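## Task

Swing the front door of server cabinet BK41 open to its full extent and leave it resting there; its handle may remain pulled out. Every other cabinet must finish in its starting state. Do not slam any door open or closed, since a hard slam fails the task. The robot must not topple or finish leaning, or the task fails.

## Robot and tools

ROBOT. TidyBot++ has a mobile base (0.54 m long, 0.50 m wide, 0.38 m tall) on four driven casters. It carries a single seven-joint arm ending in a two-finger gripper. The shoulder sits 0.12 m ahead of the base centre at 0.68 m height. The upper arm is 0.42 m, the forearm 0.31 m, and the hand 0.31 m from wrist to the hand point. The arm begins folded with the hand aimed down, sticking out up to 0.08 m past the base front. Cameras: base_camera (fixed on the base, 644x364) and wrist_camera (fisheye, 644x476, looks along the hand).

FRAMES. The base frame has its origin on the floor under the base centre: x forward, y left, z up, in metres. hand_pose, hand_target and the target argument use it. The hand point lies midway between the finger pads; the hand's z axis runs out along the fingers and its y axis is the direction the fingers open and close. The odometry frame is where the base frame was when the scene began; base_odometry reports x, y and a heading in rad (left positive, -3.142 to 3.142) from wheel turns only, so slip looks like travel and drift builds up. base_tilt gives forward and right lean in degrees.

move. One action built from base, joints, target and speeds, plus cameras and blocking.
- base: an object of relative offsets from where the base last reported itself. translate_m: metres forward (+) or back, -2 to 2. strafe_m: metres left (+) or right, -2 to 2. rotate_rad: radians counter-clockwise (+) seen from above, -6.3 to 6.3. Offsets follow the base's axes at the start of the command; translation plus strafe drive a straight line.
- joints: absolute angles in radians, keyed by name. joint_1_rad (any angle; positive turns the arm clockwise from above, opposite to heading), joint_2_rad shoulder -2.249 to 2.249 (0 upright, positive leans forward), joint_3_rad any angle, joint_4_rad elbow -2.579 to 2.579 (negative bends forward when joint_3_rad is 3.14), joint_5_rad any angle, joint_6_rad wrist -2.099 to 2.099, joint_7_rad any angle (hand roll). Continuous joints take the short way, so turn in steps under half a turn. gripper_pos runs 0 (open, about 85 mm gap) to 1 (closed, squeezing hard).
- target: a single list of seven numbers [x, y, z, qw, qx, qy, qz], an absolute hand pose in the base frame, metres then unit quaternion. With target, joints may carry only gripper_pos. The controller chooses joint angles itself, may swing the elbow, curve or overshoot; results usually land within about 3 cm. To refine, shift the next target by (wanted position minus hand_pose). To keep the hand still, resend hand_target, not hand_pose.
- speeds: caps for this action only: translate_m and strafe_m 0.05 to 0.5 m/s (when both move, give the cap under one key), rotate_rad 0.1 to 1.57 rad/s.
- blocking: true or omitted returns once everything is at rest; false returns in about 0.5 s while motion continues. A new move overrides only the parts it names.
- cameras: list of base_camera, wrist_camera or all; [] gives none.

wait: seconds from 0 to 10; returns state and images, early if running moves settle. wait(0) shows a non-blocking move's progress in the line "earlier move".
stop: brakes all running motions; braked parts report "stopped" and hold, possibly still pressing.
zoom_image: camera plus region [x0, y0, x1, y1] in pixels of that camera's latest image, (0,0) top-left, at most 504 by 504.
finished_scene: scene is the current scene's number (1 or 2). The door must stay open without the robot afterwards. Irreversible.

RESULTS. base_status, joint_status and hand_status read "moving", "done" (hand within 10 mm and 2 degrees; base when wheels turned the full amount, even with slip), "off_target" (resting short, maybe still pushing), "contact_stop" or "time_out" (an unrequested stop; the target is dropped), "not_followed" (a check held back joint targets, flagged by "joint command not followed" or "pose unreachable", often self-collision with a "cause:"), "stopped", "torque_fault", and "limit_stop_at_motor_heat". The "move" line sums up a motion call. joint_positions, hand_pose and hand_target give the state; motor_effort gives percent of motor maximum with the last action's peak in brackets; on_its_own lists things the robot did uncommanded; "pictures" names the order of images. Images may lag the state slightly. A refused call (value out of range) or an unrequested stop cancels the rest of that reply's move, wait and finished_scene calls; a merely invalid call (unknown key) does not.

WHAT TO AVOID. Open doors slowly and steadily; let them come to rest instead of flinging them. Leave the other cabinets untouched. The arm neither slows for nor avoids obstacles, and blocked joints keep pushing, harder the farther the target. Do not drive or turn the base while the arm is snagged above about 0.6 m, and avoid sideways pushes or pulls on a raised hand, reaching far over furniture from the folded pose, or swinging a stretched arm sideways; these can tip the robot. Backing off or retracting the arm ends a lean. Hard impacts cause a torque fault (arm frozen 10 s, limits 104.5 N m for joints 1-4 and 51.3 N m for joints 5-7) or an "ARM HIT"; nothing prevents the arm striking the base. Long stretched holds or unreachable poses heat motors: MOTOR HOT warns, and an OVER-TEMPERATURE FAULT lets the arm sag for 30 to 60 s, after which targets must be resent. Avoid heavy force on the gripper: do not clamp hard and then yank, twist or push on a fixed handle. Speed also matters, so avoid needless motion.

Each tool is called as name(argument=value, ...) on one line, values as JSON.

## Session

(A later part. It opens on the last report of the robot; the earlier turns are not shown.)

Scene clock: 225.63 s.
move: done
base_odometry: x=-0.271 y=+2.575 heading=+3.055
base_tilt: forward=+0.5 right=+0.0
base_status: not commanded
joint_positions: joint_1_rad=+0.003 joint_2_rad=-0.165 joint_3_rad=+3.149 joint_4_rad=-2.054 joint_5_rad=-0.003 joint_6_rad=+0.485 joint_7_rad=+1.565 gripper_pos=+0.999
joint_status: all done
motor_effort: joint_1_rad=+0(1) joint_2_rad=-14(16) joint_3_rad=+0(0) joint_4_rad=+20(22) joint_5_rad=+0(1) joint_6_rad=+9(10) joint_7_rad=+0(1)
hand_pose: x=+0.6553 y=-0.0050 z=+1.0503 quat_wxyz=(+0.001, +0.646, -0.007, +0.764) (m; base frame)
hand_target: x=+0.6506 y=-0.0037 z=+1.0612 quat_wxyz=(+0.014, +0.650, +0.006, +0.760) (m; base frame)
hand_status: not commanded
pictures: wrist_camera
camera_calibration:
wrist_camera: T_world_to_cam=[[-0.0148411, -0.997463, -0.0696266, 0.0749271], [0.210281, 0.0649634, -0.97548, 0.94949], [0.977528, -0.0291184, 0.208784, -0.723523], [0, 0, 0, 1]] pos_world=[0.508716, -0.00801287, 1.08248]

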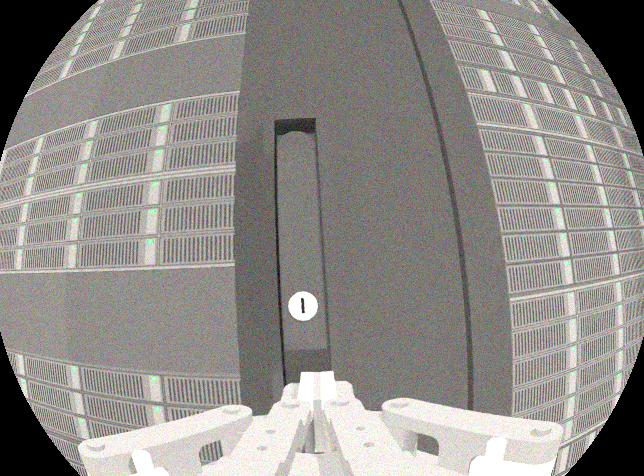

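move(base={"strafe_m": 0.0055, "translate_m": 0.012}, joints={"joint_2_rad": -0.194, "joint_4_rad": -2.012, "joint_6_rad": 0.405}, cameras=["wrist_camera"])

zoom_image(camera="wrist_camera", region=[240, 280, 400, 440])

Scene clock: 239.90 s.
move: done
base_odometry: x=-0.283 y=+2.571 heading=+3.055
base_tilt: forward=+0.5 right=+0.0
base_status: done
joint_positions: joint_1_rad=+0.003 joint_2_rad=-0.176 joint_3_rad=+3.149 joint_4_rad=-2.038 joint_5_rad=-0.003 joint_6_rad=+0.468 joint_7_rad=+1.565 gripper_pos=+0.999
joint_status: all done
motor_effort: joint_1_rad=-1(2) joint_2_rad=-14(17) joint_3_rad=+0(2) joint_4_rad=+20(22) joint_5_rad=+0(1) joint_6_rad=+8(9) joint_7_rad=+1(1)
hand_pose: x=+0.6529 y=-0.0050 z=+1.0605 quat_wxyz=(+0.001, +0.642, -0.007, +0.767) (m; base frame)
hand_target: x=+0.6502 y=-0.0037 z=+1.0667 quat_wxyz=(+0.014, +0.649, +0.006, +0.761) (m; base frame)
hand_status: not commanded
pictures: wrist_camera
camera_calibration:
wrist_camera: T_world_to_cam=[[-0.0141846, -0.997475, -0.0695889, 0.0751206], [0.219606, 0.0647888, -0.973435, 0.951714], [0.975486, -0.0290899, 0.218132, -0.731893], [0, 0, 0, 1]] pos_world=[0.506015, -0.00802024, 1.09131]

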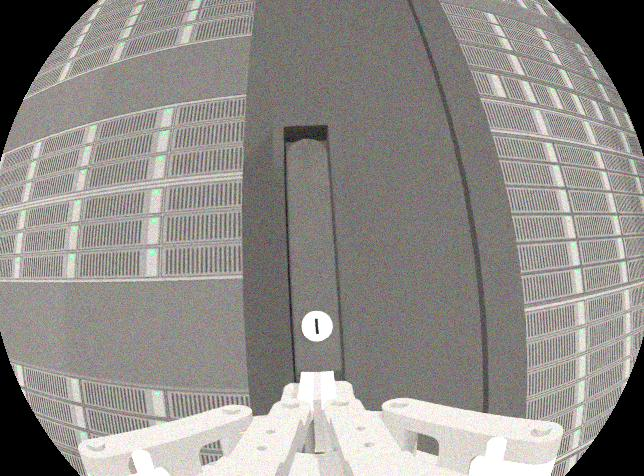

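Scaled by 3.150.

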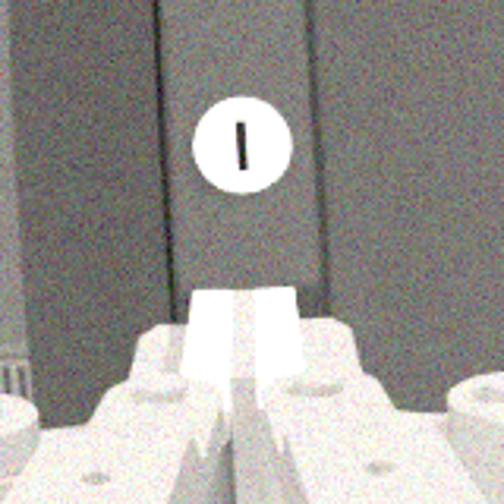

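move(joints={"joint_4_rad": -2.08}, cameras=[])

move(joints={"joint_4_rad": -2.022}, cameras=["wrist_camera"])

zoom_image(camera="wrist_camera", region=[240, 280, 400, 440])

Scene clock: 247.27 s.
move: done
base_odometry: x=-0.283 y=+2.571 heading=+3.055
base_tilt: forward=+0.5 right=+0.1
base_status: not commanded
joint_positions: joint_1_rad=+0.003 joint_2_rad=-0.176 joint_3_rad=+3.149 joint_4_rad=-2.080 joint_5_rad=-0.003 joint_6_rad=+0.464 joint_7_rad=+1.565 gripper_pos=+0.999
joint_status: all done
motor_effort: joint_1_rad=+0(1) joint_2_rad=-14(15) joint_3_rad=+0(0) joint_4_rad=+21(22) joint_5_rad=+1(1) joint_6_rad=+9(9) joint_7_rad=+0(1)
hand_pose: x=+0.6510 y=-0.0050 z=+1.0338 quat_wxyz=(+0.001, +0.659, -0.007, +0.752) (m; base frame)
hand_target: x=+0.6469 y=-0.0036 z=+1.0251 quat_wxyz=(+0.013, +0.675, +0.006, +0.738) (m; base frame)
hand_status: not commanded
pictures: none
No camera images: "cameras" was empty.

Scene clock: 248.03 s.
move: done
base_odometry: x=-0.283 y=+2.571 heading=+3.055
base_tilt: forward=+0.5 right=+0.0
base_status: not commanded
joint_positions: joint_1_rad=+0.003 joint_2_rad=-0.177 joint_3_rad=+3.149 joint_4_rad=-2.042 joint_5_rad=-0.003 joint_6_rad=+0.464 joint_7_rad=+1.565 gripper_pos=+0.999
joint_status: all done
motor_effort: joint_1_rad=+0(1) joint_2_rad=-14(15) joint_3_rad=+0(0) joint_4_rad=+20(21) joint_5_rad=+0(1) joint_6_rad=+9(9) joint_7_rad=+0(1)
hand_pose: x=+0.6527 y=-0.0050 z=+1.0575 quat_wxyz=(+0.001, +0.645, -0.007, +0.764) (m; base frame)
hand_target: x=+0.6499 y=-0.0037 z=+1.0606 quat_wxyz=(+0.014, +0.653, +0.006, +0.757) (m; base frame)
hand_status: not commanded
pictures: wrist_camera
camera_calibration:
wrist_camera: T_world_to_cam=[[-0.0146427, -0.99747, -0.0695696, 0.0751944], [0.21288, 0.0648719, -0.974922, 0.954797], [0.976969, -0.0290854, 0.211392, -0.724849], [0, 0, 0, 1]] pos_world=[0.505998, -0.00801797, 1.08931]

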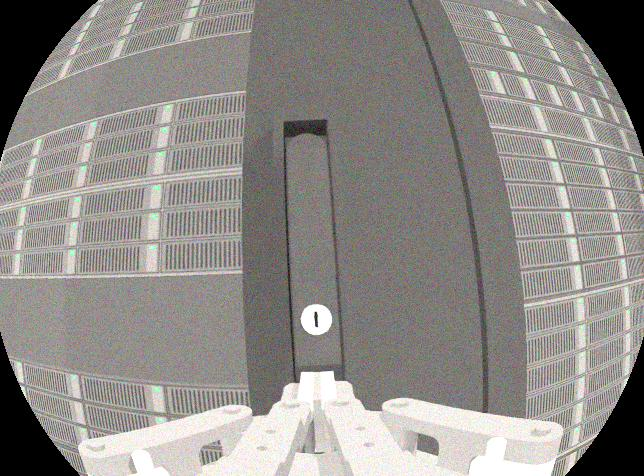

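Scaled by 3.150.

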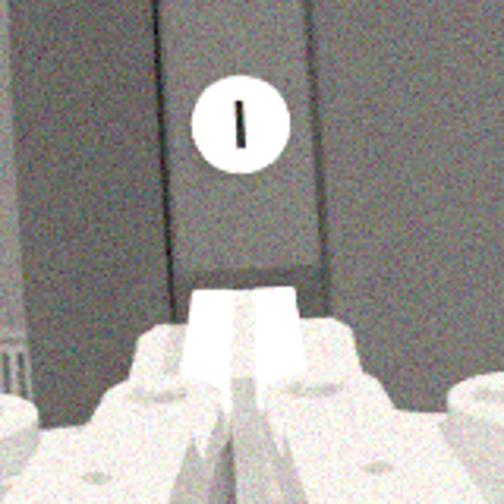

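move(joints={"joint_4_rad": -2.085}, cameras=[])

move(joints={"joint_4_rad": -2.028}, cameras=["wrist_camera"])

zoom_image(camera="wrist_camera", region=[240, 280, 400, 440])

Scene clock: 255.53 s.
move: done
base_odometry: x=-0.283 y=+2.571 heading=+3.055
base_tilt: forward=+0.5 right=+0.0
base_status: not commanded
joint_positions: joint_1_rad=+0.003 joint_2_rad=-0.177 joint_3_rad=+3.149 joint_4_rad=-2.085 joint_5_rad=-0.003 joint_6_rad=+0.462 joint_7_rad=+1.565 gripper_pos=+0.999
joint_status: all done
motor_effort: joint_1_rad=+0(1) joint_2_rad=-14(15) joint_3_rad=+0(0) joint_4_rad=+20(22) joint_5_rad=+1(1) joint_6_rad=+9(9) joint_7_rad=+1(1)
hand_pose: x=+0.6505 y=-0.0050 z=+1.0307 quat_wxyz=(+0.001, +0.662, -0.007, +0.750) (m; base frame)
hand_target: x=+0.6465 y=-0.0036 z=+1.0221 quat_wxyz=(+0.013, +0.676, +0.006, +0.736) (m; base frame)
hand_status: not commanded
pictures: none
No camera images: "cameras" was empty.

Scene clock: 256.30 s.
move: done
base_odometry: x=-0.283 y=+2.571 heading=+3.055
base_tilt: forward=+0.5 right=+0.0
base_status: not commanded
joint_positions: joint_1_rad=+0.003 joint_2_rad=-0.178 joint_3_rad=+3.149 joint_4_rad=-2.048 joint_5_rad=-0.003 joint_6_rad=+0.462 joint_7_rad=+1.565 gripper_pos=+0.999
joint_status: all done
motor_effort: joint_1_rad=-1(1) joint_2_rad=-14(15) joint_3_rad=+0(0) joint_4_rad=+20(22) joint_5_rad=+0(1) joint_6_rad=+9(9) joint_7_rad=+0(1)
hand_pose: x=+0.6524 y=-0.0050 z=+1.0536 quat_wxyz=(+0.001, +0.647, -0.007, +0.762) (m; base frame)
hand_target: x=+0.6497 y=-0.0036 z=+1.0569 quat_wxyz=(+0.014, +0.655, +0.006, +0.755) (m; base frame)
hand_status: not commanded
pictures: wrist_camera
camera_calibration:
wrist_camera: T_world_to_cam=[[-0.0151321, -0.997464, -0.0695412, 0.0752185], [0.205789, 0.0649534, -0.976438, 0.957319], [0.978479, -0.0290863, 0.204284, -0.717189], [0, 0, 0, 1]] pos_world=[0.505887, -0.00801373, 1.0865]

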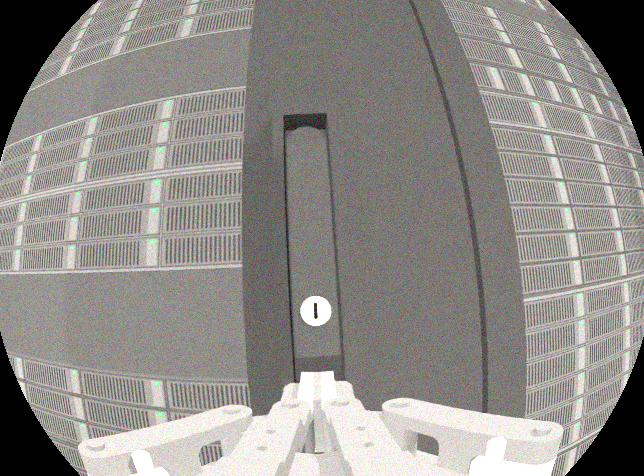

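Scaled by 3.150.

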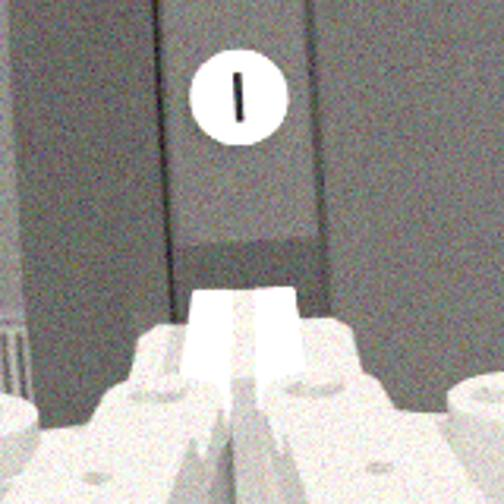

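move(base={"translate_m": 0.028}, speeds={"translate_m": 0.05}, cameras=["wrist_camera"])

zoom_image(camera="wrist_camera", region=[240, 280, 400, 440])

Scene clock: 261.97 s.
move: done
base_odometry: x=-0.311 y=+2.573 heading=+3.056
base_tilt: forward=+0.5 right=+0.1
base_status: done
joint_positions: joint_1_rad=+0.003 joint_2_rad=-0.194 joint_3_rad=+3.149 joint_4_rad=-2.052 joint_5_rad=-0.003 joint_6_rad=+0.458 joint_7_rad=+1.565 gripper_pos=+0.999
joint_status: not commanded
motor_effort: joint_1_rad=+0(1) joint_2_rad=-12(15) joint_3_rad=+0(1) joint_4_rad=+23(28) joint_5_rad=+1(1) joint_6_rad=+10(10) joint_7_rad=+0(1)
hand_pose: x=+0.6462 y=-0.0050 z=+1.0586 quat_wxyz=(+0.000, +0.644, -0.007, +0.765) (m; base frame)
hand_target: x=+0.6497 y=-0.0036 z=+1.0569 quat_wxyz=(+0.014, +0.655, +0.006, +0.755) (m; base frame)
hand_status: not commanded
pictures: wrist_camera
camera_calibration:
wrist_camera: T_world_to_cam=[[-0.014512, -0.997462, -0.0697063, 0.0752692], [0.214192, 0.0649942, -0.974627, 0.956071], [0.976684, -0.0290743, 0.212705, -0.719966], [0, 0, 0, 1]] pos_world=[0.499489, -0.00799342, 1.0902]

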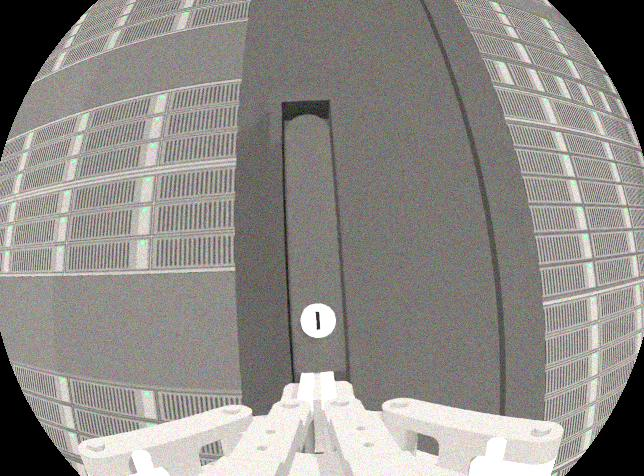

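Scaled by 3.150.

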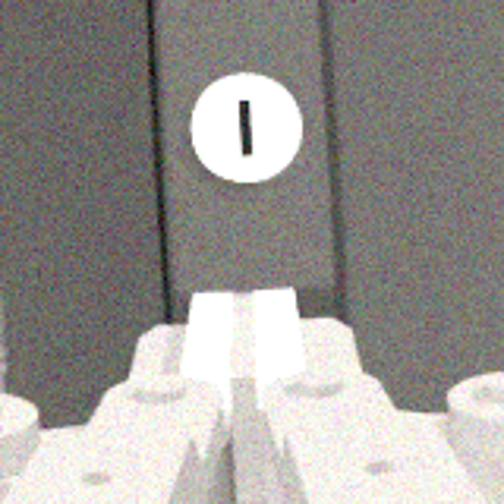

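move(joints={"joint_6_rad": 0.58}, cameras=["wrist_camera"])

zoom_image(camera="wrist_camera", region=[240, 280, 400, 440])

Scene clock: 271.40 s.
move: done
base_odometry: x=-0.311 y=+2.573 heading=+3.056
base_tilt: forward=+0.5 right=+0.0
base_status: not commanded
joint_positions: joint_1_rad=+0.003 joint_2_rad=-0.182 joint_3_rad=+3.149 joint_4_rad=-2.075 joint_5_rad=-0.003 joint_6_rad=+0.524 joint_7_rad=+1.565 gripper_pos=+0.999
joint_status: all done
motor_effort: joint_1_rad=+0(1) joint_2_rad=-17(20) joint_3_rad=+1(1) joint_4_rad=+27(30) joint_5_rad=+0(1) joint_6_rad=+13(15) joint_7_rad=+0(1)
hand_pose: x=+0.6459 y=-0.0050 z=+1.0587 quat_wxyz=(+0.001, +0.632, -0.007, +0.775) (m; base frame)
hand_target: x=+0.6373 y=-0.0036 z=+1.1099 quat_wxyz=(+0.015, +0.587, +0.005, +0.810) (m; base frame)
hand_status: not commanded
pictures: wrist_camera
camera_calibration:
wrist_camera: T_world_to_cam=[[-0.012574, -0.997491, -0.0696675, 0.0739542], [0.244675, 0.0644856, -0.967458, 0.928993], [0.969524, -0.0292107, 0.24325, -0.747407], [0, 0, 0, 1]] pos_world=[0.498257, -0.00797037, 1.08572]

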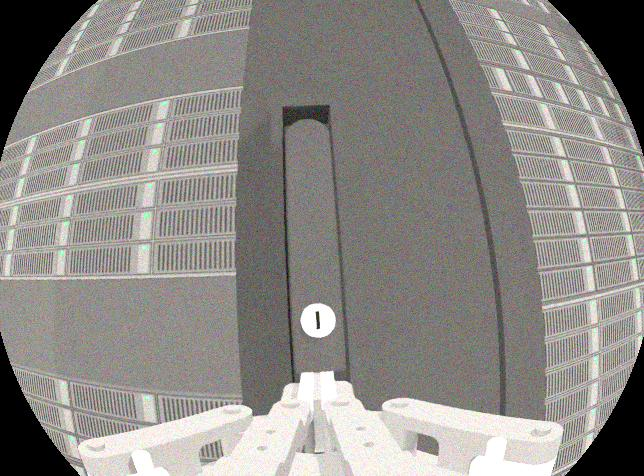

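Scaled by 3.150.

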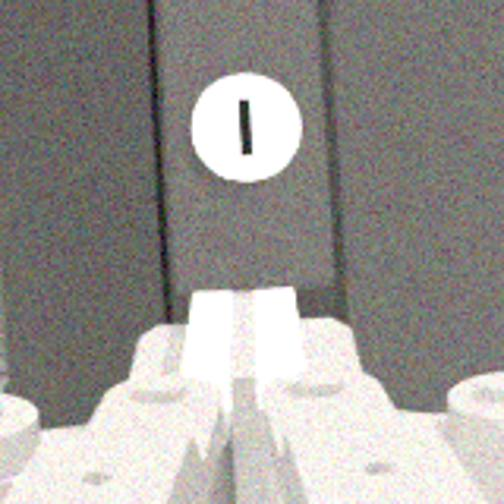

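move(joints={"joint_4_rad": -1.99, "joint_6_rad": 0.70}, cameras=[])

move(base={"translate_m": -0.02}, speeds={"translate_m": 0.05}, cameras=["wrist_camera"])

zoom_image(camera="wrist_camera", region=[220, 240, 420, 440])

Scene clock: 276.67 s.
move: off_target
base_odometry: x=-0.311 y=+2.573 heading=+3.056
base_tilt: forward=+0.5 right=+0.0
base_status: not commanded
joint_positions: joint_1_rad=+0.003 joint_2_rad=-0.176 joint_3_rad=+3.149 joint_4_rad=-2.083 joint_5_rad=-0.003 joint_6_rad=+0.552 joint_7_rad=+1.565 gripper_pos=+0.999
joint_status: joint_4_rad off_target (ended at -2.083, target -1.990); joint_6_rad off_target (ended at +0.552, target +0.700)
motor_effort: joint_1_rad=+1(2) joint_2_rad=-21(22) joint_3_rad=+1(1) joint_4_rad=+36(37) joint_5_rad=+0(0) joint_6_rad=+19(19) joint_7_rad=+0(1)
hand_pose: x=+0.6462 y=-0.0050 z=+1.0593 quat_wxyz=(+0.001, +0.627, -0.007, +0.779) (m; base frame)
hand_target: x=+0.6213 y=-0.0036 z=+1.1668 quat_wxyz=(+0.016, +0.521, +0.005, +0.853) (m; base frame)
hand_status: not commanded
pictures: none
No camera images: "cameras" was empty.

Scene clock: 277.70 s.
move: done
base_odometry: x=-0.291 y=+2.571 heading=+3.056
base_tilt: forward=+0.5 right=+0.0
base_status: done
joint_positions: joint_1_rad=+0.003 joint_2_rad=-0.196 joint_3_rad=+3.149 joint_4_rad=-2.000 joint_5_rad=-0.003 joint_6_rad=+0.632 joint_7_rad=+1.565 gripper_pos=+0.999
joint_status: not commanded
on_its_own: joint_4_rad moved +0.082 to your old target -1.990
motor_effort: joint_1_rad=+0(2) joint_2_rad=-14(26) joint_3_rad=+0(2) joint_4_rad=+20(35) joint_5_rad=+0(1) joint_6_rad=+8(18) joint_7_rad=+0(1)
hand_pose: x=+0.6298 y=-0.0051 z=+1.1426 quat_wxyz=(+0.001, +0.553, -0.007, +0.833) (m; base frame)
hand_target: x=+0.6213 y=-0.0036 z=+1.1668 quat_wxyz=(+0.016, +0.521, +0.005, +0.853) (m; base frame)
hand_status: not commanded
pictures: wrist_camera
camera_calibration:
wrist_camera: T_world_to_cam=[[0.000393358, -0.997624, -0.0688919, 0.0704161], [0.428504, 0.0624147, -0.901382, 0.822813], [0.90354, -0.0291659, 0.427511, -0.92113], [0, 0, 0, 1]] pos_world=[0.479671, -0.00797242, 1.14031]

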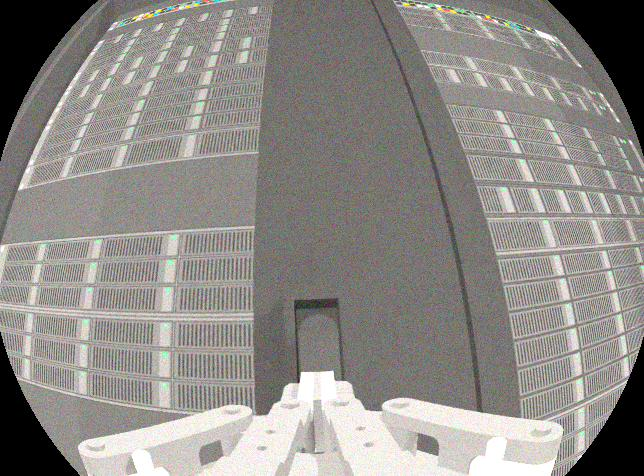

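Scaled by 2.520.

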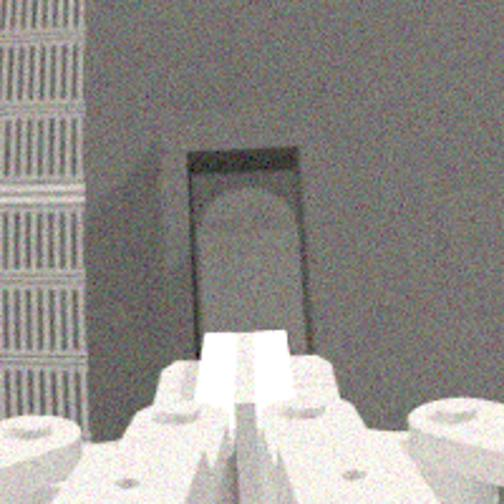

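move(base={"translate_m": -0.03}, joints={"joint_4_rad": -2.09, "joint_6_rad": 0.40}, cameras=["wrist_camera"])

zoom_image(camera="wrist_camera", region=[220, 200, 420, 400])

Scene clock: 280.73 s.
move: done
base_odometry: x=-0.261 y=+2.569 heading=+3.055
base_tilt: forward=+0.5 right=+0.0
base_status: done
joint_positions: joint_1_rad=+0.003 joint_2_rad=-0.195 joint_3_rad=+3.149 joint_4_rad=-2.094 joint_5_rad=-0.003 joint_6_rad=+0.450 joint_7_rad=+1.565 gripper_pos=+0.999
joint_status: all done
motor_effort: joint_1_rad=+0(2) joint_2_rad=-13(17) joint_3_rad=+0(1) joint_4_rad=+20(23) joint_5_rad=+1(1) joint_6_rad=+9(10) joint_7_rad=+0(1)
hand_pose: x=+0.6439 y=-0.0050 z=+1.0311 quat_wxyz=(+0.000, +0.663, -0.007, +0.749) (m; base frame)
hand_target: x=+0.6463 y=-0.0036 z=+1.0175 quat_wxyz=(+0.013, +0.680, +0.007, +0.733) (m; base frame)
hand_status: not commanded
pictures: wrist_camera
camera_calibration:
wrist_camera: T_world_to_cam=[[-0.0179184, -0.997425, -0.069447, 0.0752641], [0.166068, 0.0655244, -0.983935, 0.970387], [0.985951, -0.0291635, 0.164467, -0.668094], [0, 0, 0, 1]] pos_world=[0.498906, -0.00799771, 1.0699]

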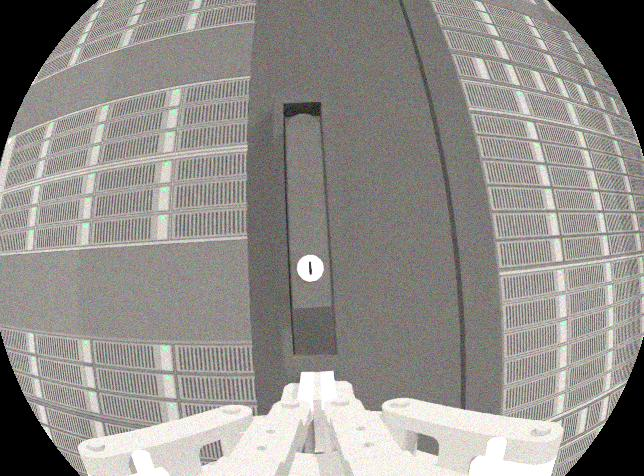

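Scaled by 2.520.

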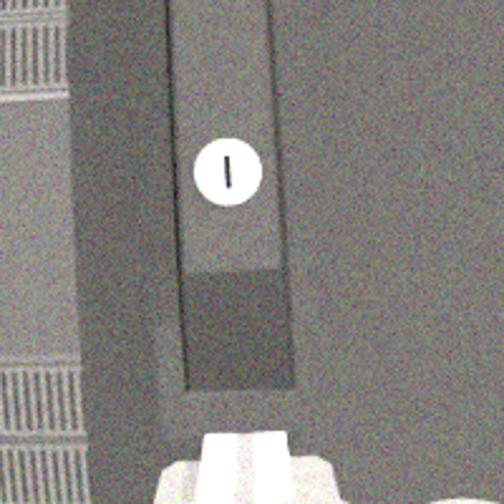

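move(base={"translate_m": 0.035, "strafe_m": 0.003}, joints={"joint_4_rad": -2.03}, cameras=["wrist_camera"])

zoom_image(camera="wrist_camera", region=[240, 280, 400, 440])

Scene clock: 303.57 s.
move: done
base_odometry: x=-0.297 y=+2.568 heading=+3.056
base_tilt: forward=+0.5 right=+0.1
base_status: done
joint_positions: joint_1_rad=+0.003 joint_2_rad=-0.195 joint_3_rad=+3.149 joint_4_rad=-2.049 joint_5_rad=-0.003 joint_6_rad=+0.450 joint_7_rad=+1.565 gripper_pos=+0.999
joint_status: all done
motor_effort: joint_1_rad=-1(2) joint_2_rad=-13(17) joint_3_rad=+0(1) joint_4_rad=+21(22) joint_5_rad=+0(1) joint_6_rad=+9(9) joint_7_rad=+1(1)
hand_pose: x=+0.6465 y=-0.0050 z=+1.0585 quat_wxyz=(+0.001, +0.646, -0.007, +0.764) (m; base frame)
hand_target: x=+0.6498 y=-0.0036 z=+1.0541 quat_wxyz=(+0.014, +0.658, +0.006, +0.753) (m; base frame)
hand_status: not commanded
pictures: wrist_camera
camera_calibration:
wrist_camera: T_world_to_cam=[[-0.0148575, -0.997456, -0.069718, 0.0754558], [0.210128, 0.0650539, -0.975507, 0.959527], [0.977561, -0.0291433, 0.208627, -0.716448], [0, 0, 0, 1]] pos_world=[0.499869, -0.00803687, 1.09076]

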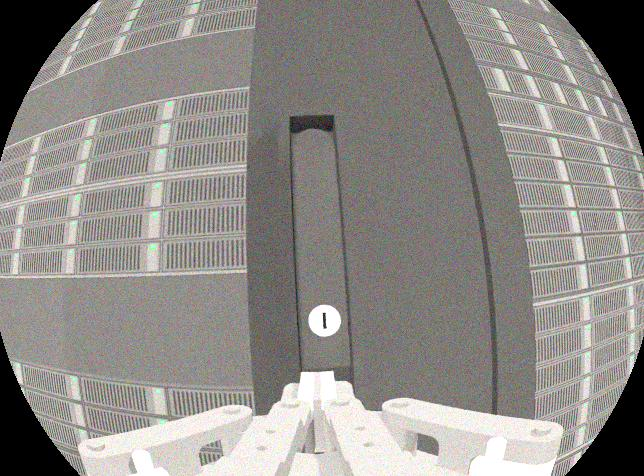

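Scaled by 3.150.

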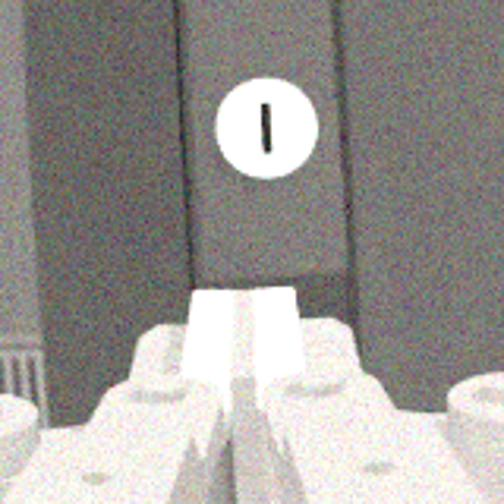

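move(base={"strafe_m": -0.0045}, joints={"joint_4_rad": -2.09}, cameras=[])

move(joints={"joint_4_rad": -2.034}, cameras=["wrist_camera"])

zoom_image(camera="wrist_camera", region=[240, 280, 400, 440])

Scene clock: 311.30 s.
move: done
base_odometry: x=-0.296 y=+2.573 heading=+3.056
base_tilt: forward=+0.5 right=+0.1
base_status: done
joint_positions: joint_1_rad=+0.003 joint_2_rad=-0.195 joint_3_rad=+3.149 joint_4_rad=-2.090 joint_5_rad=-0.003 joint_6_rad=+0.450 joint_7_rad=+1.565 gripper_pos=+0.999
joint_status: all done
motor_effort: joint_1_rad=-1(3) joint_2_rad=-13(14) joint_3_rad=+0(4) joint_4_rad=+20(22) joint_5_rad=+0(1) joint_6_rad=+8(9) joint_7_rad=+0(1)
hand_pose: x=+0.6445 y=-0.0051 z=+1.0333 quat_wxyz=(+0.001, +0.661, -0.007, +0.750) (m; base frame)
hand_target: x=+0.6463 y=-0.0036 z=+1.0175 quat_wxyz=(+0.013, +0.680, +0.007, +0.733) (m; base frame)
hand_status: not commanded
pictures: none
No camera images: "cameras" was empty.

Scene clock: 312.07 s.
move: done
base_odometry: x=-0.296 y=+2.573 heading=+3.056
base_tilt: forward=+0.5 right=+0.1
base_status: not commanded
joint_positions: joint_1_rad=+0.003 joint_2_rad=-0.195 joint_3_rad=+3.149 joint_4_rad=-2.053 joint_5_rad=-0.003 joint_6_rad=+0.450 joint_7_rad=+1.565 gripper_pos=+0.999
joint_status: all done
motor_effort: joint_1_rad=+0(1) joint_2_rad=-13(14) joint_3_rad=+0(0) joint_4_rad=+20(23) joint_5_rad=+1(1) joint_6_rad=+8(9) joint_7_rad=+0(1)
hand_pose: x=+0.6463 y=-0.0051 z=+1.0556 quat_wxyz=(+0.001, +0.648, -0.007, +0.762) (m; base frame)
hand_target: x=+0.6496 y=-0.0036 z=+1.0517 quat_wxyz=(+0.014, +0.659, +0.006, +0.752) (m; base frame)
hand_status: not commanded
pictures: wrist_camera
camera_calibration:
wrist_camera: T_world_to_cam=[[-0.0153609, -0.997448, -0.0697288, 0.0754866], [0.205406, 0.0651018, -0.976509, 0.960802], [0.978556, -0.0293227, 0.203882, -0.711293], [0, 0, 0, 1]] pos_world=[0.499845, -0.00811304, 1.08852]

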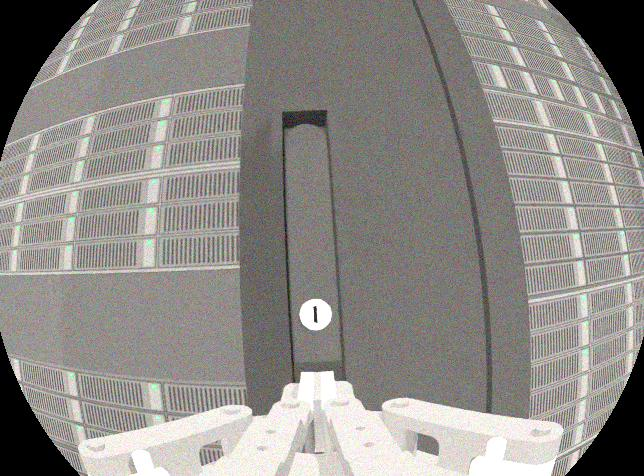

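Scaled by 3.150.

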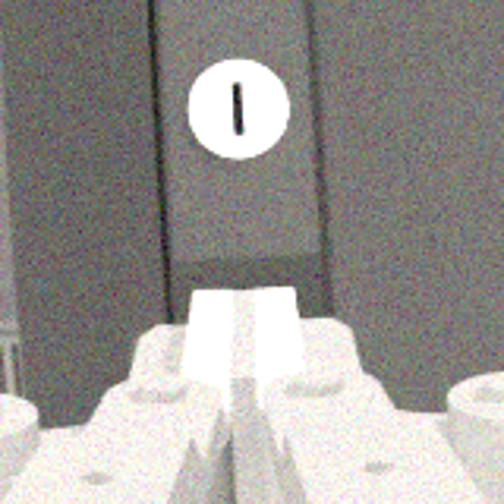

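move(base={"translate_m": 0.028}, speeds={"translate_m": 0.05}, cameras=["wrist_camera"])

zoom_image(camera="wrist_camera", region=[240, 280, 400, 440])

Scene clock: 316.77 s.
move: done
base_odometry: x=-0.324 y=+2.575 heading=+3.056
base_tilt: forward=+0.5 right=+0.1
base_status: done
joint_positions: joint_1_rad=+0.003 joint_2_rad=-0.215 joint_3_rad=+3.151 joint_4_rad=-2.069 joint_5_rad=-0.003 joint_6_rad=+0.446 joint_7_rad=+1.565 gripper_pos=+0.999
joint_status: not commanded
motor_effort: joint_1_rad=+0(3) joint_2_rad=-9(15) joint_3_rad=-1(4) joint_4_rad=+25(28) joint_5_rad=+1(1) joint_6_rad=+10(11) joint_7_rad=+0(1)
hand_pose: x=+0.6382 y=-0.0062 z=+1.0558 quat_wxyz=(+0.001, +0.647, -0.008, +0.762) (m; base frame)
hand_target: x=+0.6496 y=-0.0036 z=+1.0517 quat_wxyz=(+0.014, +0.659, +0.006, +0.752) (m; base frame)
hand_status: not commanded
pictures: wrist_camera
camera_calibration:
wrist_camera: T_world_to_cam=[[-0.017058, -0.99738, -0.070299, 0.0760076], [0.206826, 0.0652687, -0.976198, 0.961535], [0.978229, -0.0311917, 0.205171, -0.704599], [0, 0, 0, 1]] pos_world=[0.491685, -0.00892728, 1.08856]

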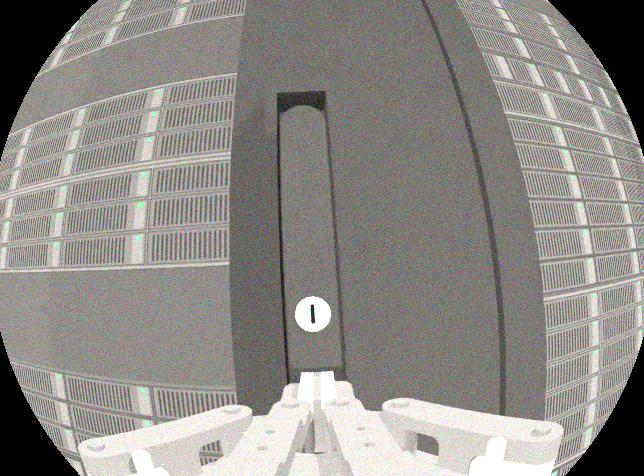

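Scaled by 3.150.

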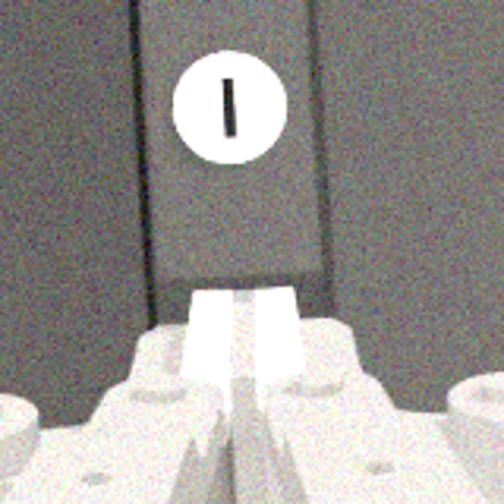

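move(base={"translate_m": -0.03, "strafe_m": 0.15}, joints={"joint_2_rad": 0.11, "joint_4_rad": -2.185, "joint_6_rad": 1.5, "joint_7_rad": -1.57}, cameras=["wrist_camera"])

Scene clock: 347.00 s.
move: done
base_odometry: x=-0.307 y=+2.423 heading=+3.056
base_tilt: forward=+0.5 right=+0.0
base_status: done
joint_positions: joint_1_rad=-0.012 joint_2_rad=+0.088 joint_3_rad=+3.144 joint_4_rad=-2.174 joint_5_rad=+0.004 joint_6_rad=+1.415 joint_7_rad=-1.535 gripper_pos=+0.999
joint_status: all done
motor_effort: joint_1_rad=+0(20) joint_2_rad=-20(21) joint_3_rad=+0(22) joint_4_rad=+16(25) joint_5_rad=+0(10) joint_6_rad=+7(10) joint_7_rad=+1(1)
hand_pose: x=+0.6314 y=+0.0076 z=+1.1067 quat_wxyz=(-0.912, +0.012, -0.411, +0.012) (m; base frame)
hand_target: x=+0.6230 y=-0.0025 z=+1.1097 quat_wxyz=(-0.922, -0.001, -0.387, +0.004) (m; base frame)
hand_status: not commanded
pictures: wrist_camera
camera_calibration:
wrist_camera: T_world_to_cam=[[-0.0373208, 0.999299, 0.00292894, 0.00983937], [-0.627743, -0.0257246, 0.777995, -0.402029], [0.777525, 0.0271968, 0.628263, -1.04989], [0, 0, 0, 1]] pos_world=[0.564313, 0.00837914, 0.972357]

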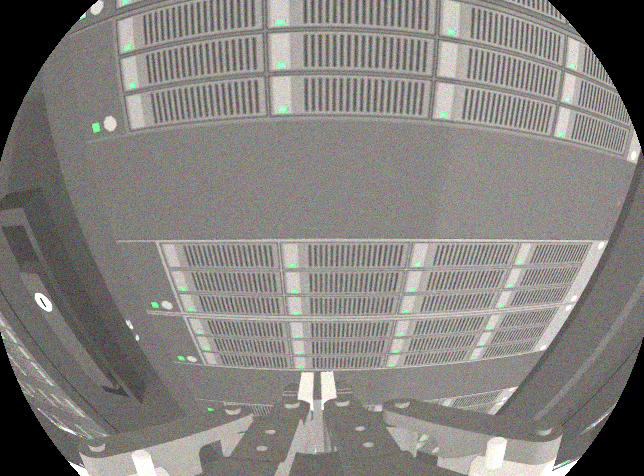

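move(cameras=["wrist_camera"])

zoom_image(camera="wrist_camera", region=[0, 180, 130, 420])

Scene clock: 361.47 s.
base_odometry: x=-0.307 y=+2.423 heading=+3.056
base_tilt: forward=+0.5 right=+0.0
base_status: done
joint_positions: joint_1_rad=-0.012 joint_2_rad=+0.088 joint_3_rad=+3.144 joint_4_rad=-2.174 joint_5_rad=+0.004 joint_6_rad=+1.416 joint_7_rad=-1.535 gripper_pos=+0.999
joint_status: all done
motor_effort: joint_1_rad=-1(20) joint_2_rad=-20(21) joint_3_rad=+0(22) joint_4_rad=+16(25) joint_5_rad=+0(10) joint_6_rad=+7(10) joint_7_rad=+0(1)
hand_pose: x=+0.6311 y=+0.0076 z=+1.1069 quat_wxyz=(-0.912, +0.012, -0.410, +0.012) (m; base frame)
hand_target: x=+0.6230 y=-0.0025 z=+1.1097 quat_wxyz=(-0.922, -0.001, -0.387, +0.004) (m; base frame)
hand_status: not commanded
pictures: wrist_camera
camera_calibration:
wrist_camera: T_world_to_cam=[[-0.0374088, 0.999296, 0.00299256, 0.00981683], [-0.628594, -0.0258593, 0.777304, -0.401064], [0.776834, 0.0271969, 0.629118, -1.05037], [0, 0, 0, 1]] pos_world=[0.564222, 0.0083856, 0.972525]

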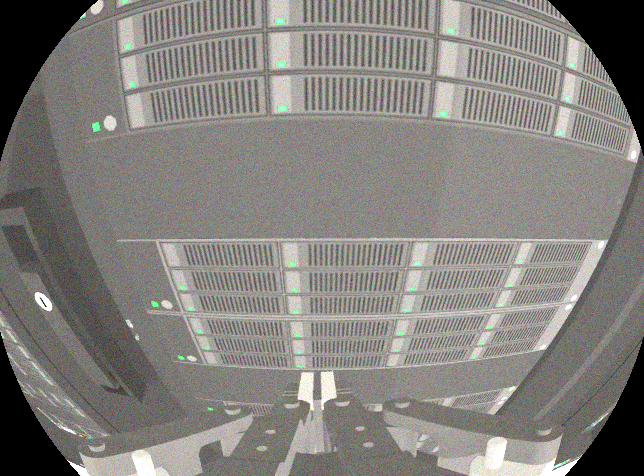

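Scaled by 2.100.

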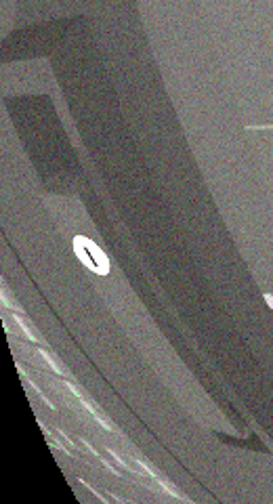

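zoom_image(camera="wrist_camera", region=[0, 190, 60, 320])

zoom_image(camera="wrist_camera", region=[80, 340, 150, 410])

Scaled by 3.877.

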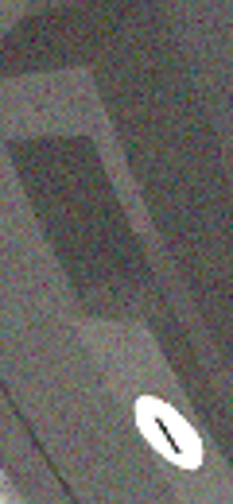

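Scaled by 7.200.

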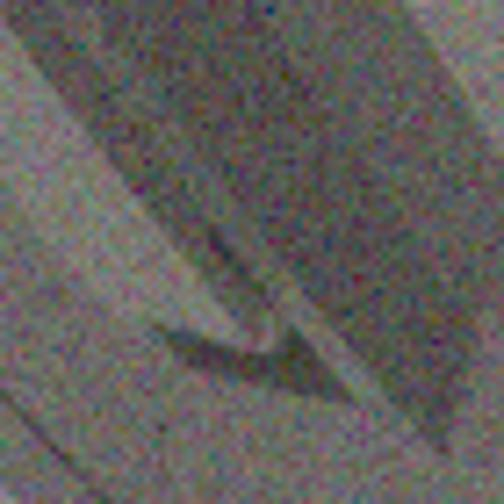

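zoom_image(camera="wrist_camera", region=[10, 250, 60, 310])

zoom_image(camera="wrist_camera", region=[40, 290, 110, 370])

Scaled by 8.400.

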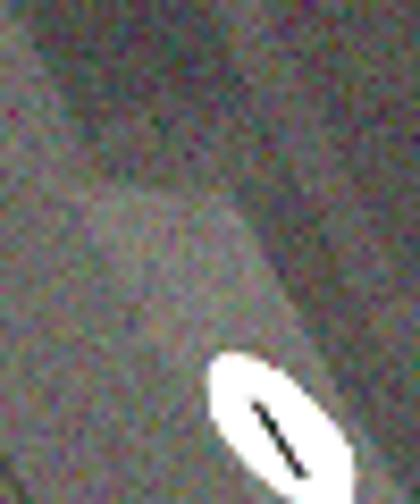

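Scaled by 6.300.

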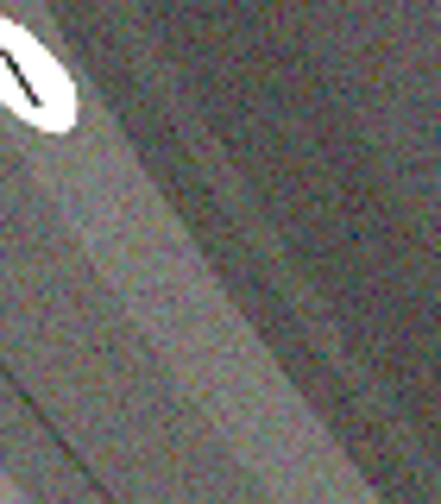

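move(base={"translate_m": -0.10}, cameras=[])

move(base={"strafe_m": -0.15}, joints={"joint_1_rad": -0.02, "joint_2_rad": -0.28, "joint_3_rad": 3.16, "joint_4_rad": -1.93, "joint_5_rad": 0.04, "joint_6_rad": 0.15, "joint_7_rad": 1.6, "gripper_pos": 0.5}, cameras=["wrist_camera"])

Scene clock: 394.07 s.
move: done
base_odometry: x=-0.207 y=+2.414 heading=+3.056
base_tilt: forward=+0.5 right=+0.1
base_status: done
joint_positions: joint_1_rad=-0.012 joint_2_rad=+0.096 joint_3_rad=+3.144 joint_4_rad=-2.177 joint_5_rad=+0.004 joint_6_rad=+1.421 joint_7_rad=-1.535 gripper_pos=+0.999
joint_status: not commanded
motor_effort: joint_1_rad=-1(1) joint_2_rad=-20(22) joint_3_rad=-1(1) joint_4_rad=+16(17) joint_5_rad=+0(1) joint_6_rad=+7(7) joint_7_rad=+0(1)
hand_pose: x=+0.6337 y=+0.0076 z=+1.1024 quat_wxyz=(-0.910, +0.012, -0.413, +0.012) (m; base frame)
hand_target: x=+0.6230 y=-0.0025 z=+1.1097 quat_wxyz=(-0.922, -0.001, -0.387, +0.004) (m; base frame)
hand_status: not commanded
pictures: none
No camera images: "cameras" was empty.

Scene clock: 397.50 s.
move: done
base_odometry: x=-0.194 y=+2.563 heading=+3.056
base_tilt: forward=+0.5 right=+0.1
base_status: done
joint_positions: joint_1_rad=-0.011 joint_2_rad=-0.261 joint_3_rad=+3.150 joint_4_rad=-1.959 joint_5_rad=+0.004 joint_6_rad=+0.216 joint_7_rad=+1.565 gripper_pos=+0.500
joint_status: all done
motor_effort: joint_1_rad=+0(3) joint_2_rad=-12(21) joint_3_rad=+0(3) joint_4_rad=+21(22) joint_5_rad=+1(2) joint_6_rad=+9(9) joint_7_rad=+0(2)
hand_pose: x=+0.6325 y=+0.0026 z=+1.0761 quat_wxyz=(-0.003, +0.675, +0.000, +0.738) (m; base frame)
hand_target: x=+0.6268 y=+0.0023 z=+1.0833 quat_wxyz=(+0.021, +0.681, +0.025, +0.731) (m; base frame)
hand_status: not commanded
pictures: wrist_camera
camera_calibration:
wrist_camera: T_world_to_cam=[[-0.00488447, -0.998012, -0.0628398, 0.0703388], [0.132526, 0.0616403, -0.989261, 1.04304], [0.991167, -0.0131599, 0.131961, -0.632415], [0, 0, 0, 1]] pos_world=[0.488943, -0.00241682, 1.11971]

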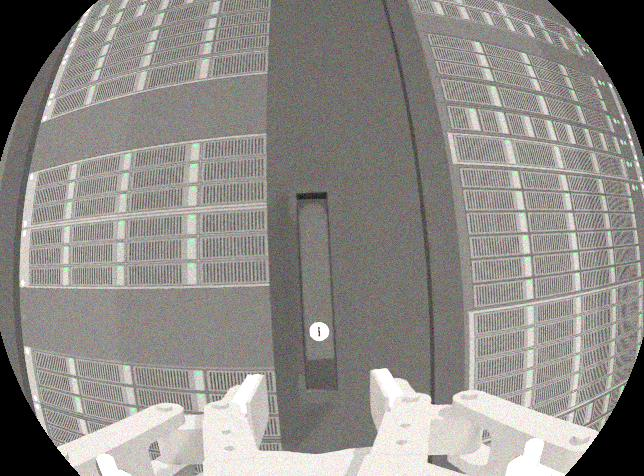

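move(base={"translate_m": 0.10}, joints={"joint_4_rad": -1.915}, speeds={"translate_m": 0.1}, cameras=["wrist_camera"])

zoom_image(camera="wrist_camera", region=[240, 280, 400, 420])

Scene clock: 404.23 s.
move: done
base_odometry: x=-0.294 y=+2.572 heading=+3.056
base_tilt: forward=+0.5 right=+0.0
base_status: done
joint_positions: joint_1_rad=-0.011 joint_2_rad=-0.267 joint_3_rad=+3.150 joint_4_rad=-1.941 joint_5_rad=+0.004 joint_6_rad=+0.213 joint_7_rad=+1.565 gripper_pos=+0.500
joint_status: all done
motor_effort: joint_1_rad=+0(1) joint_2_rad=-11(15) joint_3_rad=+0(1) joint_4_rad=+21(22) joint_5_rad=+0(1) joint_6_rad=+9(9) joint_7_rad=+0(1)
hand_pose: x=+0.6301 y=+0.0025 z=+1.0893 quat_wxyz=(-0.003, +0.667, +0.000, +0.745) (m; base frame)
hand_target: x=+0.6268 y=+0.0023 z=+1.0927 quat_wxyz=(+0.021, +0.676, +0.024, +0.736) (m; base frame)
hand_status: not commanded
pictures: wrist_camera
camera_calibration:
wrist_camera: T_world_to_cam=[[-0.00370628, -0.998014, -0.0628828, 0.0703667], [0.152919, 0.061578, -0.986318, 1.0403], [0.988232, -0.0132715, 0.152387, -0.652146], [0, 0, 0, 1]] pos_world=[0.485651, -0.00248744, 1.12987]

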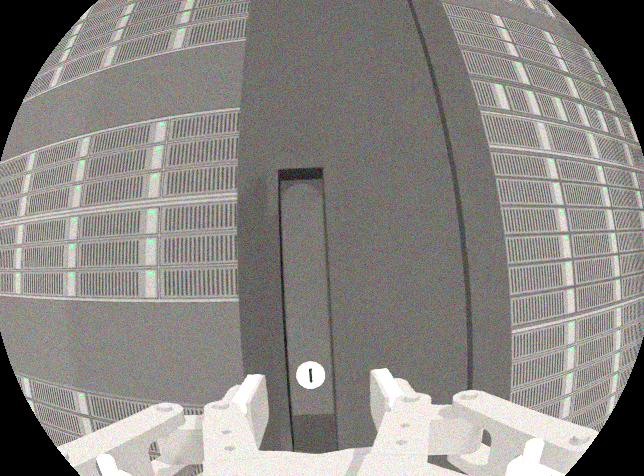

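Scaled by 3.150.

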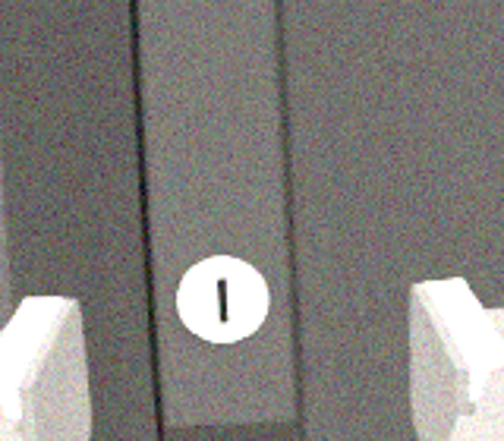

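move(base={"strafe_m": 0.005}, speeds={"strafe_m": 0.05}, cameras=[])

move(base={"translate_m": 0.022}, speeds={"translate_m": 0.05}, cameras=["wrist_camera"])

zoom_image(camera="wrist_camera", region=[240, 280, 400, 420])

Scene clock: 423.73 s.
move: done
base_odometry: x=-0.295 y=+2.567 heading=+3.055
base_tilt: forward=+0.5 right=+0.1
base_status: done
joint_positions: joint_1_rad=-0.011 joint_2_rad=-0.267 joint_3_rad=+3.152 joint_4_rad=-1.941 joint_5_rad=+0.004 joint_6_rad=+0.213 joint_7_rad=+1.565 gripper_pos=+0.500
joint_status: not commanded
motor_effort: joint_1_rad=-1(2) joint_2_rad=-12(14) joint_3_rad=-1(4) joint_4_rad=+22(22) joint_5_rad=+0(1) joint_6_rad=+9(9) joint_7_rad=+0(1)
hand_pose: x=+0.6301 y=+0.0013 z=+1.0892 quat_wxyz=(-0.002, +0.667, -0.001, +0.745) (m; base frame)
hand_target: x=+0.6268 y=+0.0023 z=+1.0927 quat_wxyz=(+0.021, +0.676, +0.024, +0.736) (m; base frame)
hand_status: not commanded
pictures: none
No camera images: "cameras" was empty.

Scene clock: 424.67 s.
move: done
base_odometry: x=-0.317 y=+2.569 heading=+3.056
base_tilt: forward=+0.5 right=+0.0
base_status: done
joint_positions: joint_1_rad=-0.011 joint_2_rad=-0.269 joint_3_rad=+3.152 joint_4_rad=-1.941 joint_5_rad=+0.004 joint_6_rad=+0.212 joint_7_rad=+1.565 gripper_pos=+0.500
joint_status: not commanded
motor_effort: joint_1_rad=+0(1) joint_2_rad=-11(15) joint_3_rad=+0(2) joint_4_rad=+22(22) joint_5_rad=+0(1) joint_6_rad=+8(9) joint_7_rad=+0(1)
hand_pose: x=+0.6294 y=+0.0012 z=+1.0900 quat_wxyz=(-0.002, +0.667, -0.001, +0.745) (m; base frame)
hand_target: x=+0.6268 y=+0.0023 z=+1.0927 quat_wxyz=(+0.021, +0.676, +0.024, +0.736) (m; base frame)
hand_status: not commanded
pictures: wrist_camera
camera_calibration:
wrist_camera: T_world_to_cam=[[-0.00571841, -0.997967, -0.0634824, 0.0710224], [0.154327, 0.0618422, -0.986083, 1.04012], [0.988003, -0.0154359, 0.15366, -0.652863], [0, 0, 0, 1]] pos_world=[0.484919, -0.0035227, 1.13047]

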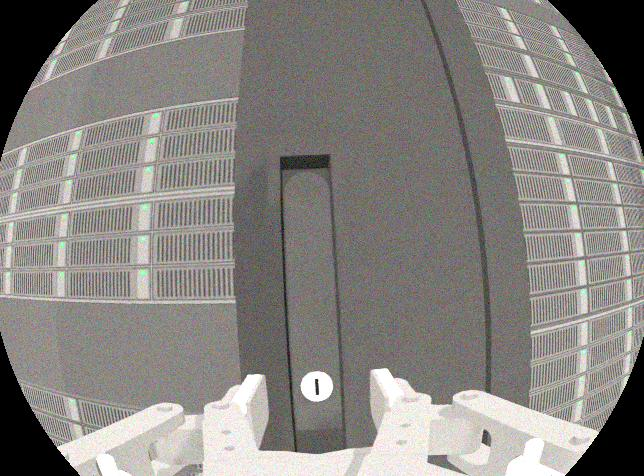

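Scaled by 3.150.

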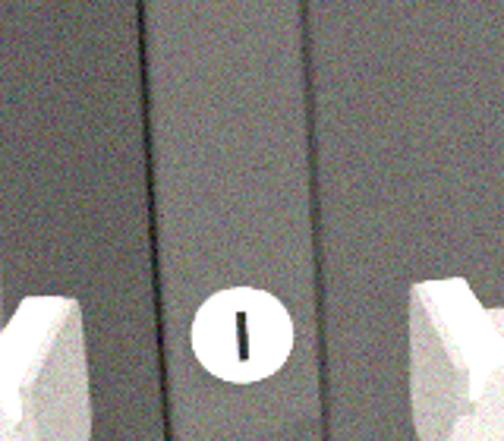

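move(base={"translate_m": 0.008}, speeds={"translate_m": 0.05}, cameras=["wrist_camera"])

zoom_image(camera="wrist_camera", region=[240, 330, 400, 450])

Scene clock: 428.17 s.
move: done
base_odometry: x=-0.325 y=+2.570 heading=+3.056
base_tilt: forward=+0.5 right=+0.1
base_status: done
joint_positions: joint_1_rad=-0.011 joint_2_rad=-0.271 joint_3_rad=+3.152 joint_4_rad=-1.941 joint_5_rad=+0.004 joint_6_rad=+0.212 joint_7_rad=+1.565 gripper_pos=+0.500
joint_status: not commanded
motor_effort: joint_1_rad=+0(1) joint_2_rad=-11(16) joint_3_rad=+0(1) joint_4_rad=+21(22) joint_5_rad=+1(1) joint_6_rad=+9(9) joint_7_rad=+0(1)
hand_pose: x=+0.6288 y=+0.0012 z=+1.0908 quat_wxyz=(-0.002, +0.666, -0.001, +0.746) (m; base frame)
hand_target: x=+0.6268 y=+0.0023 z=+1.0927 quat_wxyz=(+0.021, +0.676, +0.024, +0.736) (m; base frame)
hand_status: not commanded
pictures: wrist_camera
camera_calibration:
wrist_camera: T_world_to_cam=[[-0.0056318, -0.997965, -0.0635076, 0.0710323], [0.15568, 0.0618592, -0.985869, 1.03988], [0.987791, -0.0154391, 0.155015, -0.653704], [0, 0, 0, 1]] pos_world=[0.484235, -0.00353077, 1.13103]

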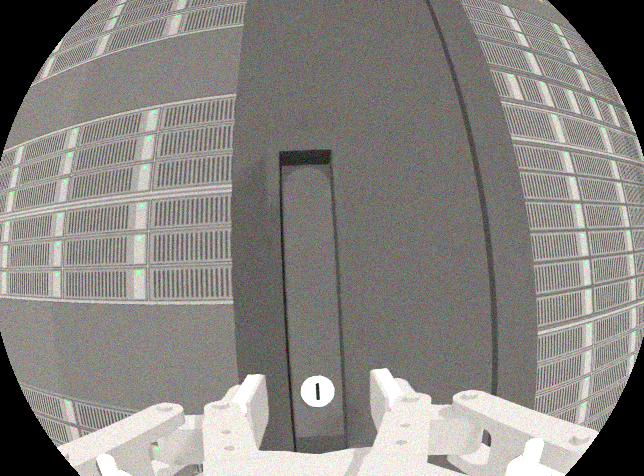

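Scaled by 3.150.

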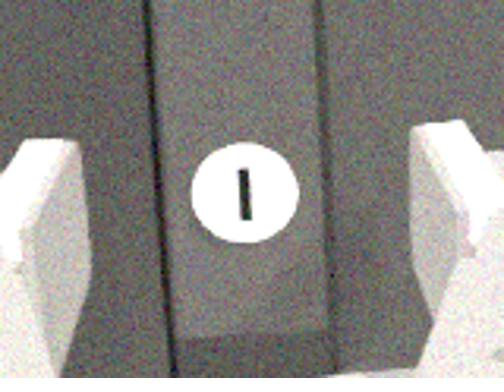

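move(base={"translate_m": 0.007}, speeds={"translate_m": 0.05}, cameras=["wrist_camera"])

zoom_image(camera="wrist_camera", region=[240, 330, 400, 450])

Scene clock: 432.00 s.
move: done
base_odometry: x=-0.332 y=+2.570 heading=+3.056
base_tilt: forward=+0.5 right=+0.0
base_status: done
joint_positions: joint_1_rad=-0.011 joint_2_rad=-0.272 joint_3_rad=+3.152 joint_4_rad=-1.941 joint_5_rad=+0.004 joint_6_rad=+0.212 joint_7_rad=+1.565 gripper_pos=+0.500
joint_status: not commanded
motor_effort: joint_1_rad=+0(2) joint_2_rad=-12(15) joint_3_rad=+0(1) joint_4_rad=+21(22) joint_5_rad=+0(1) joint_6_rad=+9(9) joint_7_rad=+0(1)
hand_pose: x=+0.6284 y=+0.0011 z=+1.0913 quat_wxyz=(-0.002, +0.666, -0.001, +0.746) (m; base frame)
hand_target: x=+0.6268 y=+0.0023 z=+1.0927 quat_wxyz=(+0.021, +0.676, +0.024, +0.736) (m; base frame)
hand_status: not commanded
pictures: wrist_camera
camera_calibration:
wrist_camera: T_world_to_cam=[[-0.00557128, -0.997965, -0.0635256, 0.0710405], [0.156628, 0.0618716, -0.985718, 1.03973], [0.987642, -0.0154416, 0.155965, -0.654276], [0, 0, 0, 1]] pos_world=[0.483736, -0.00353675, 1.13143]

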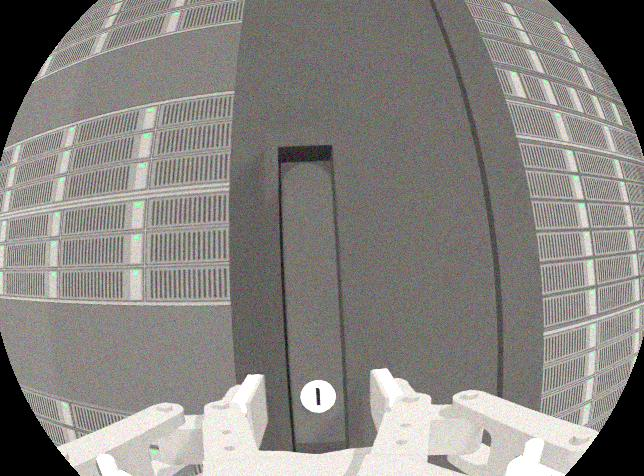

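Scaled by 3.150.

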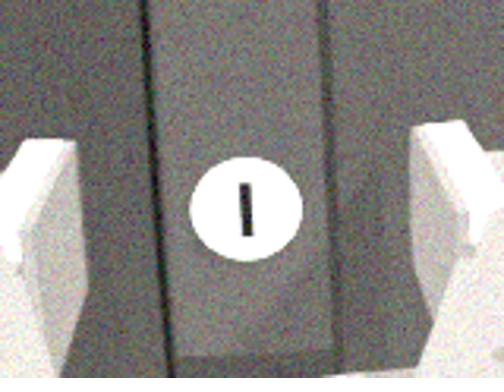

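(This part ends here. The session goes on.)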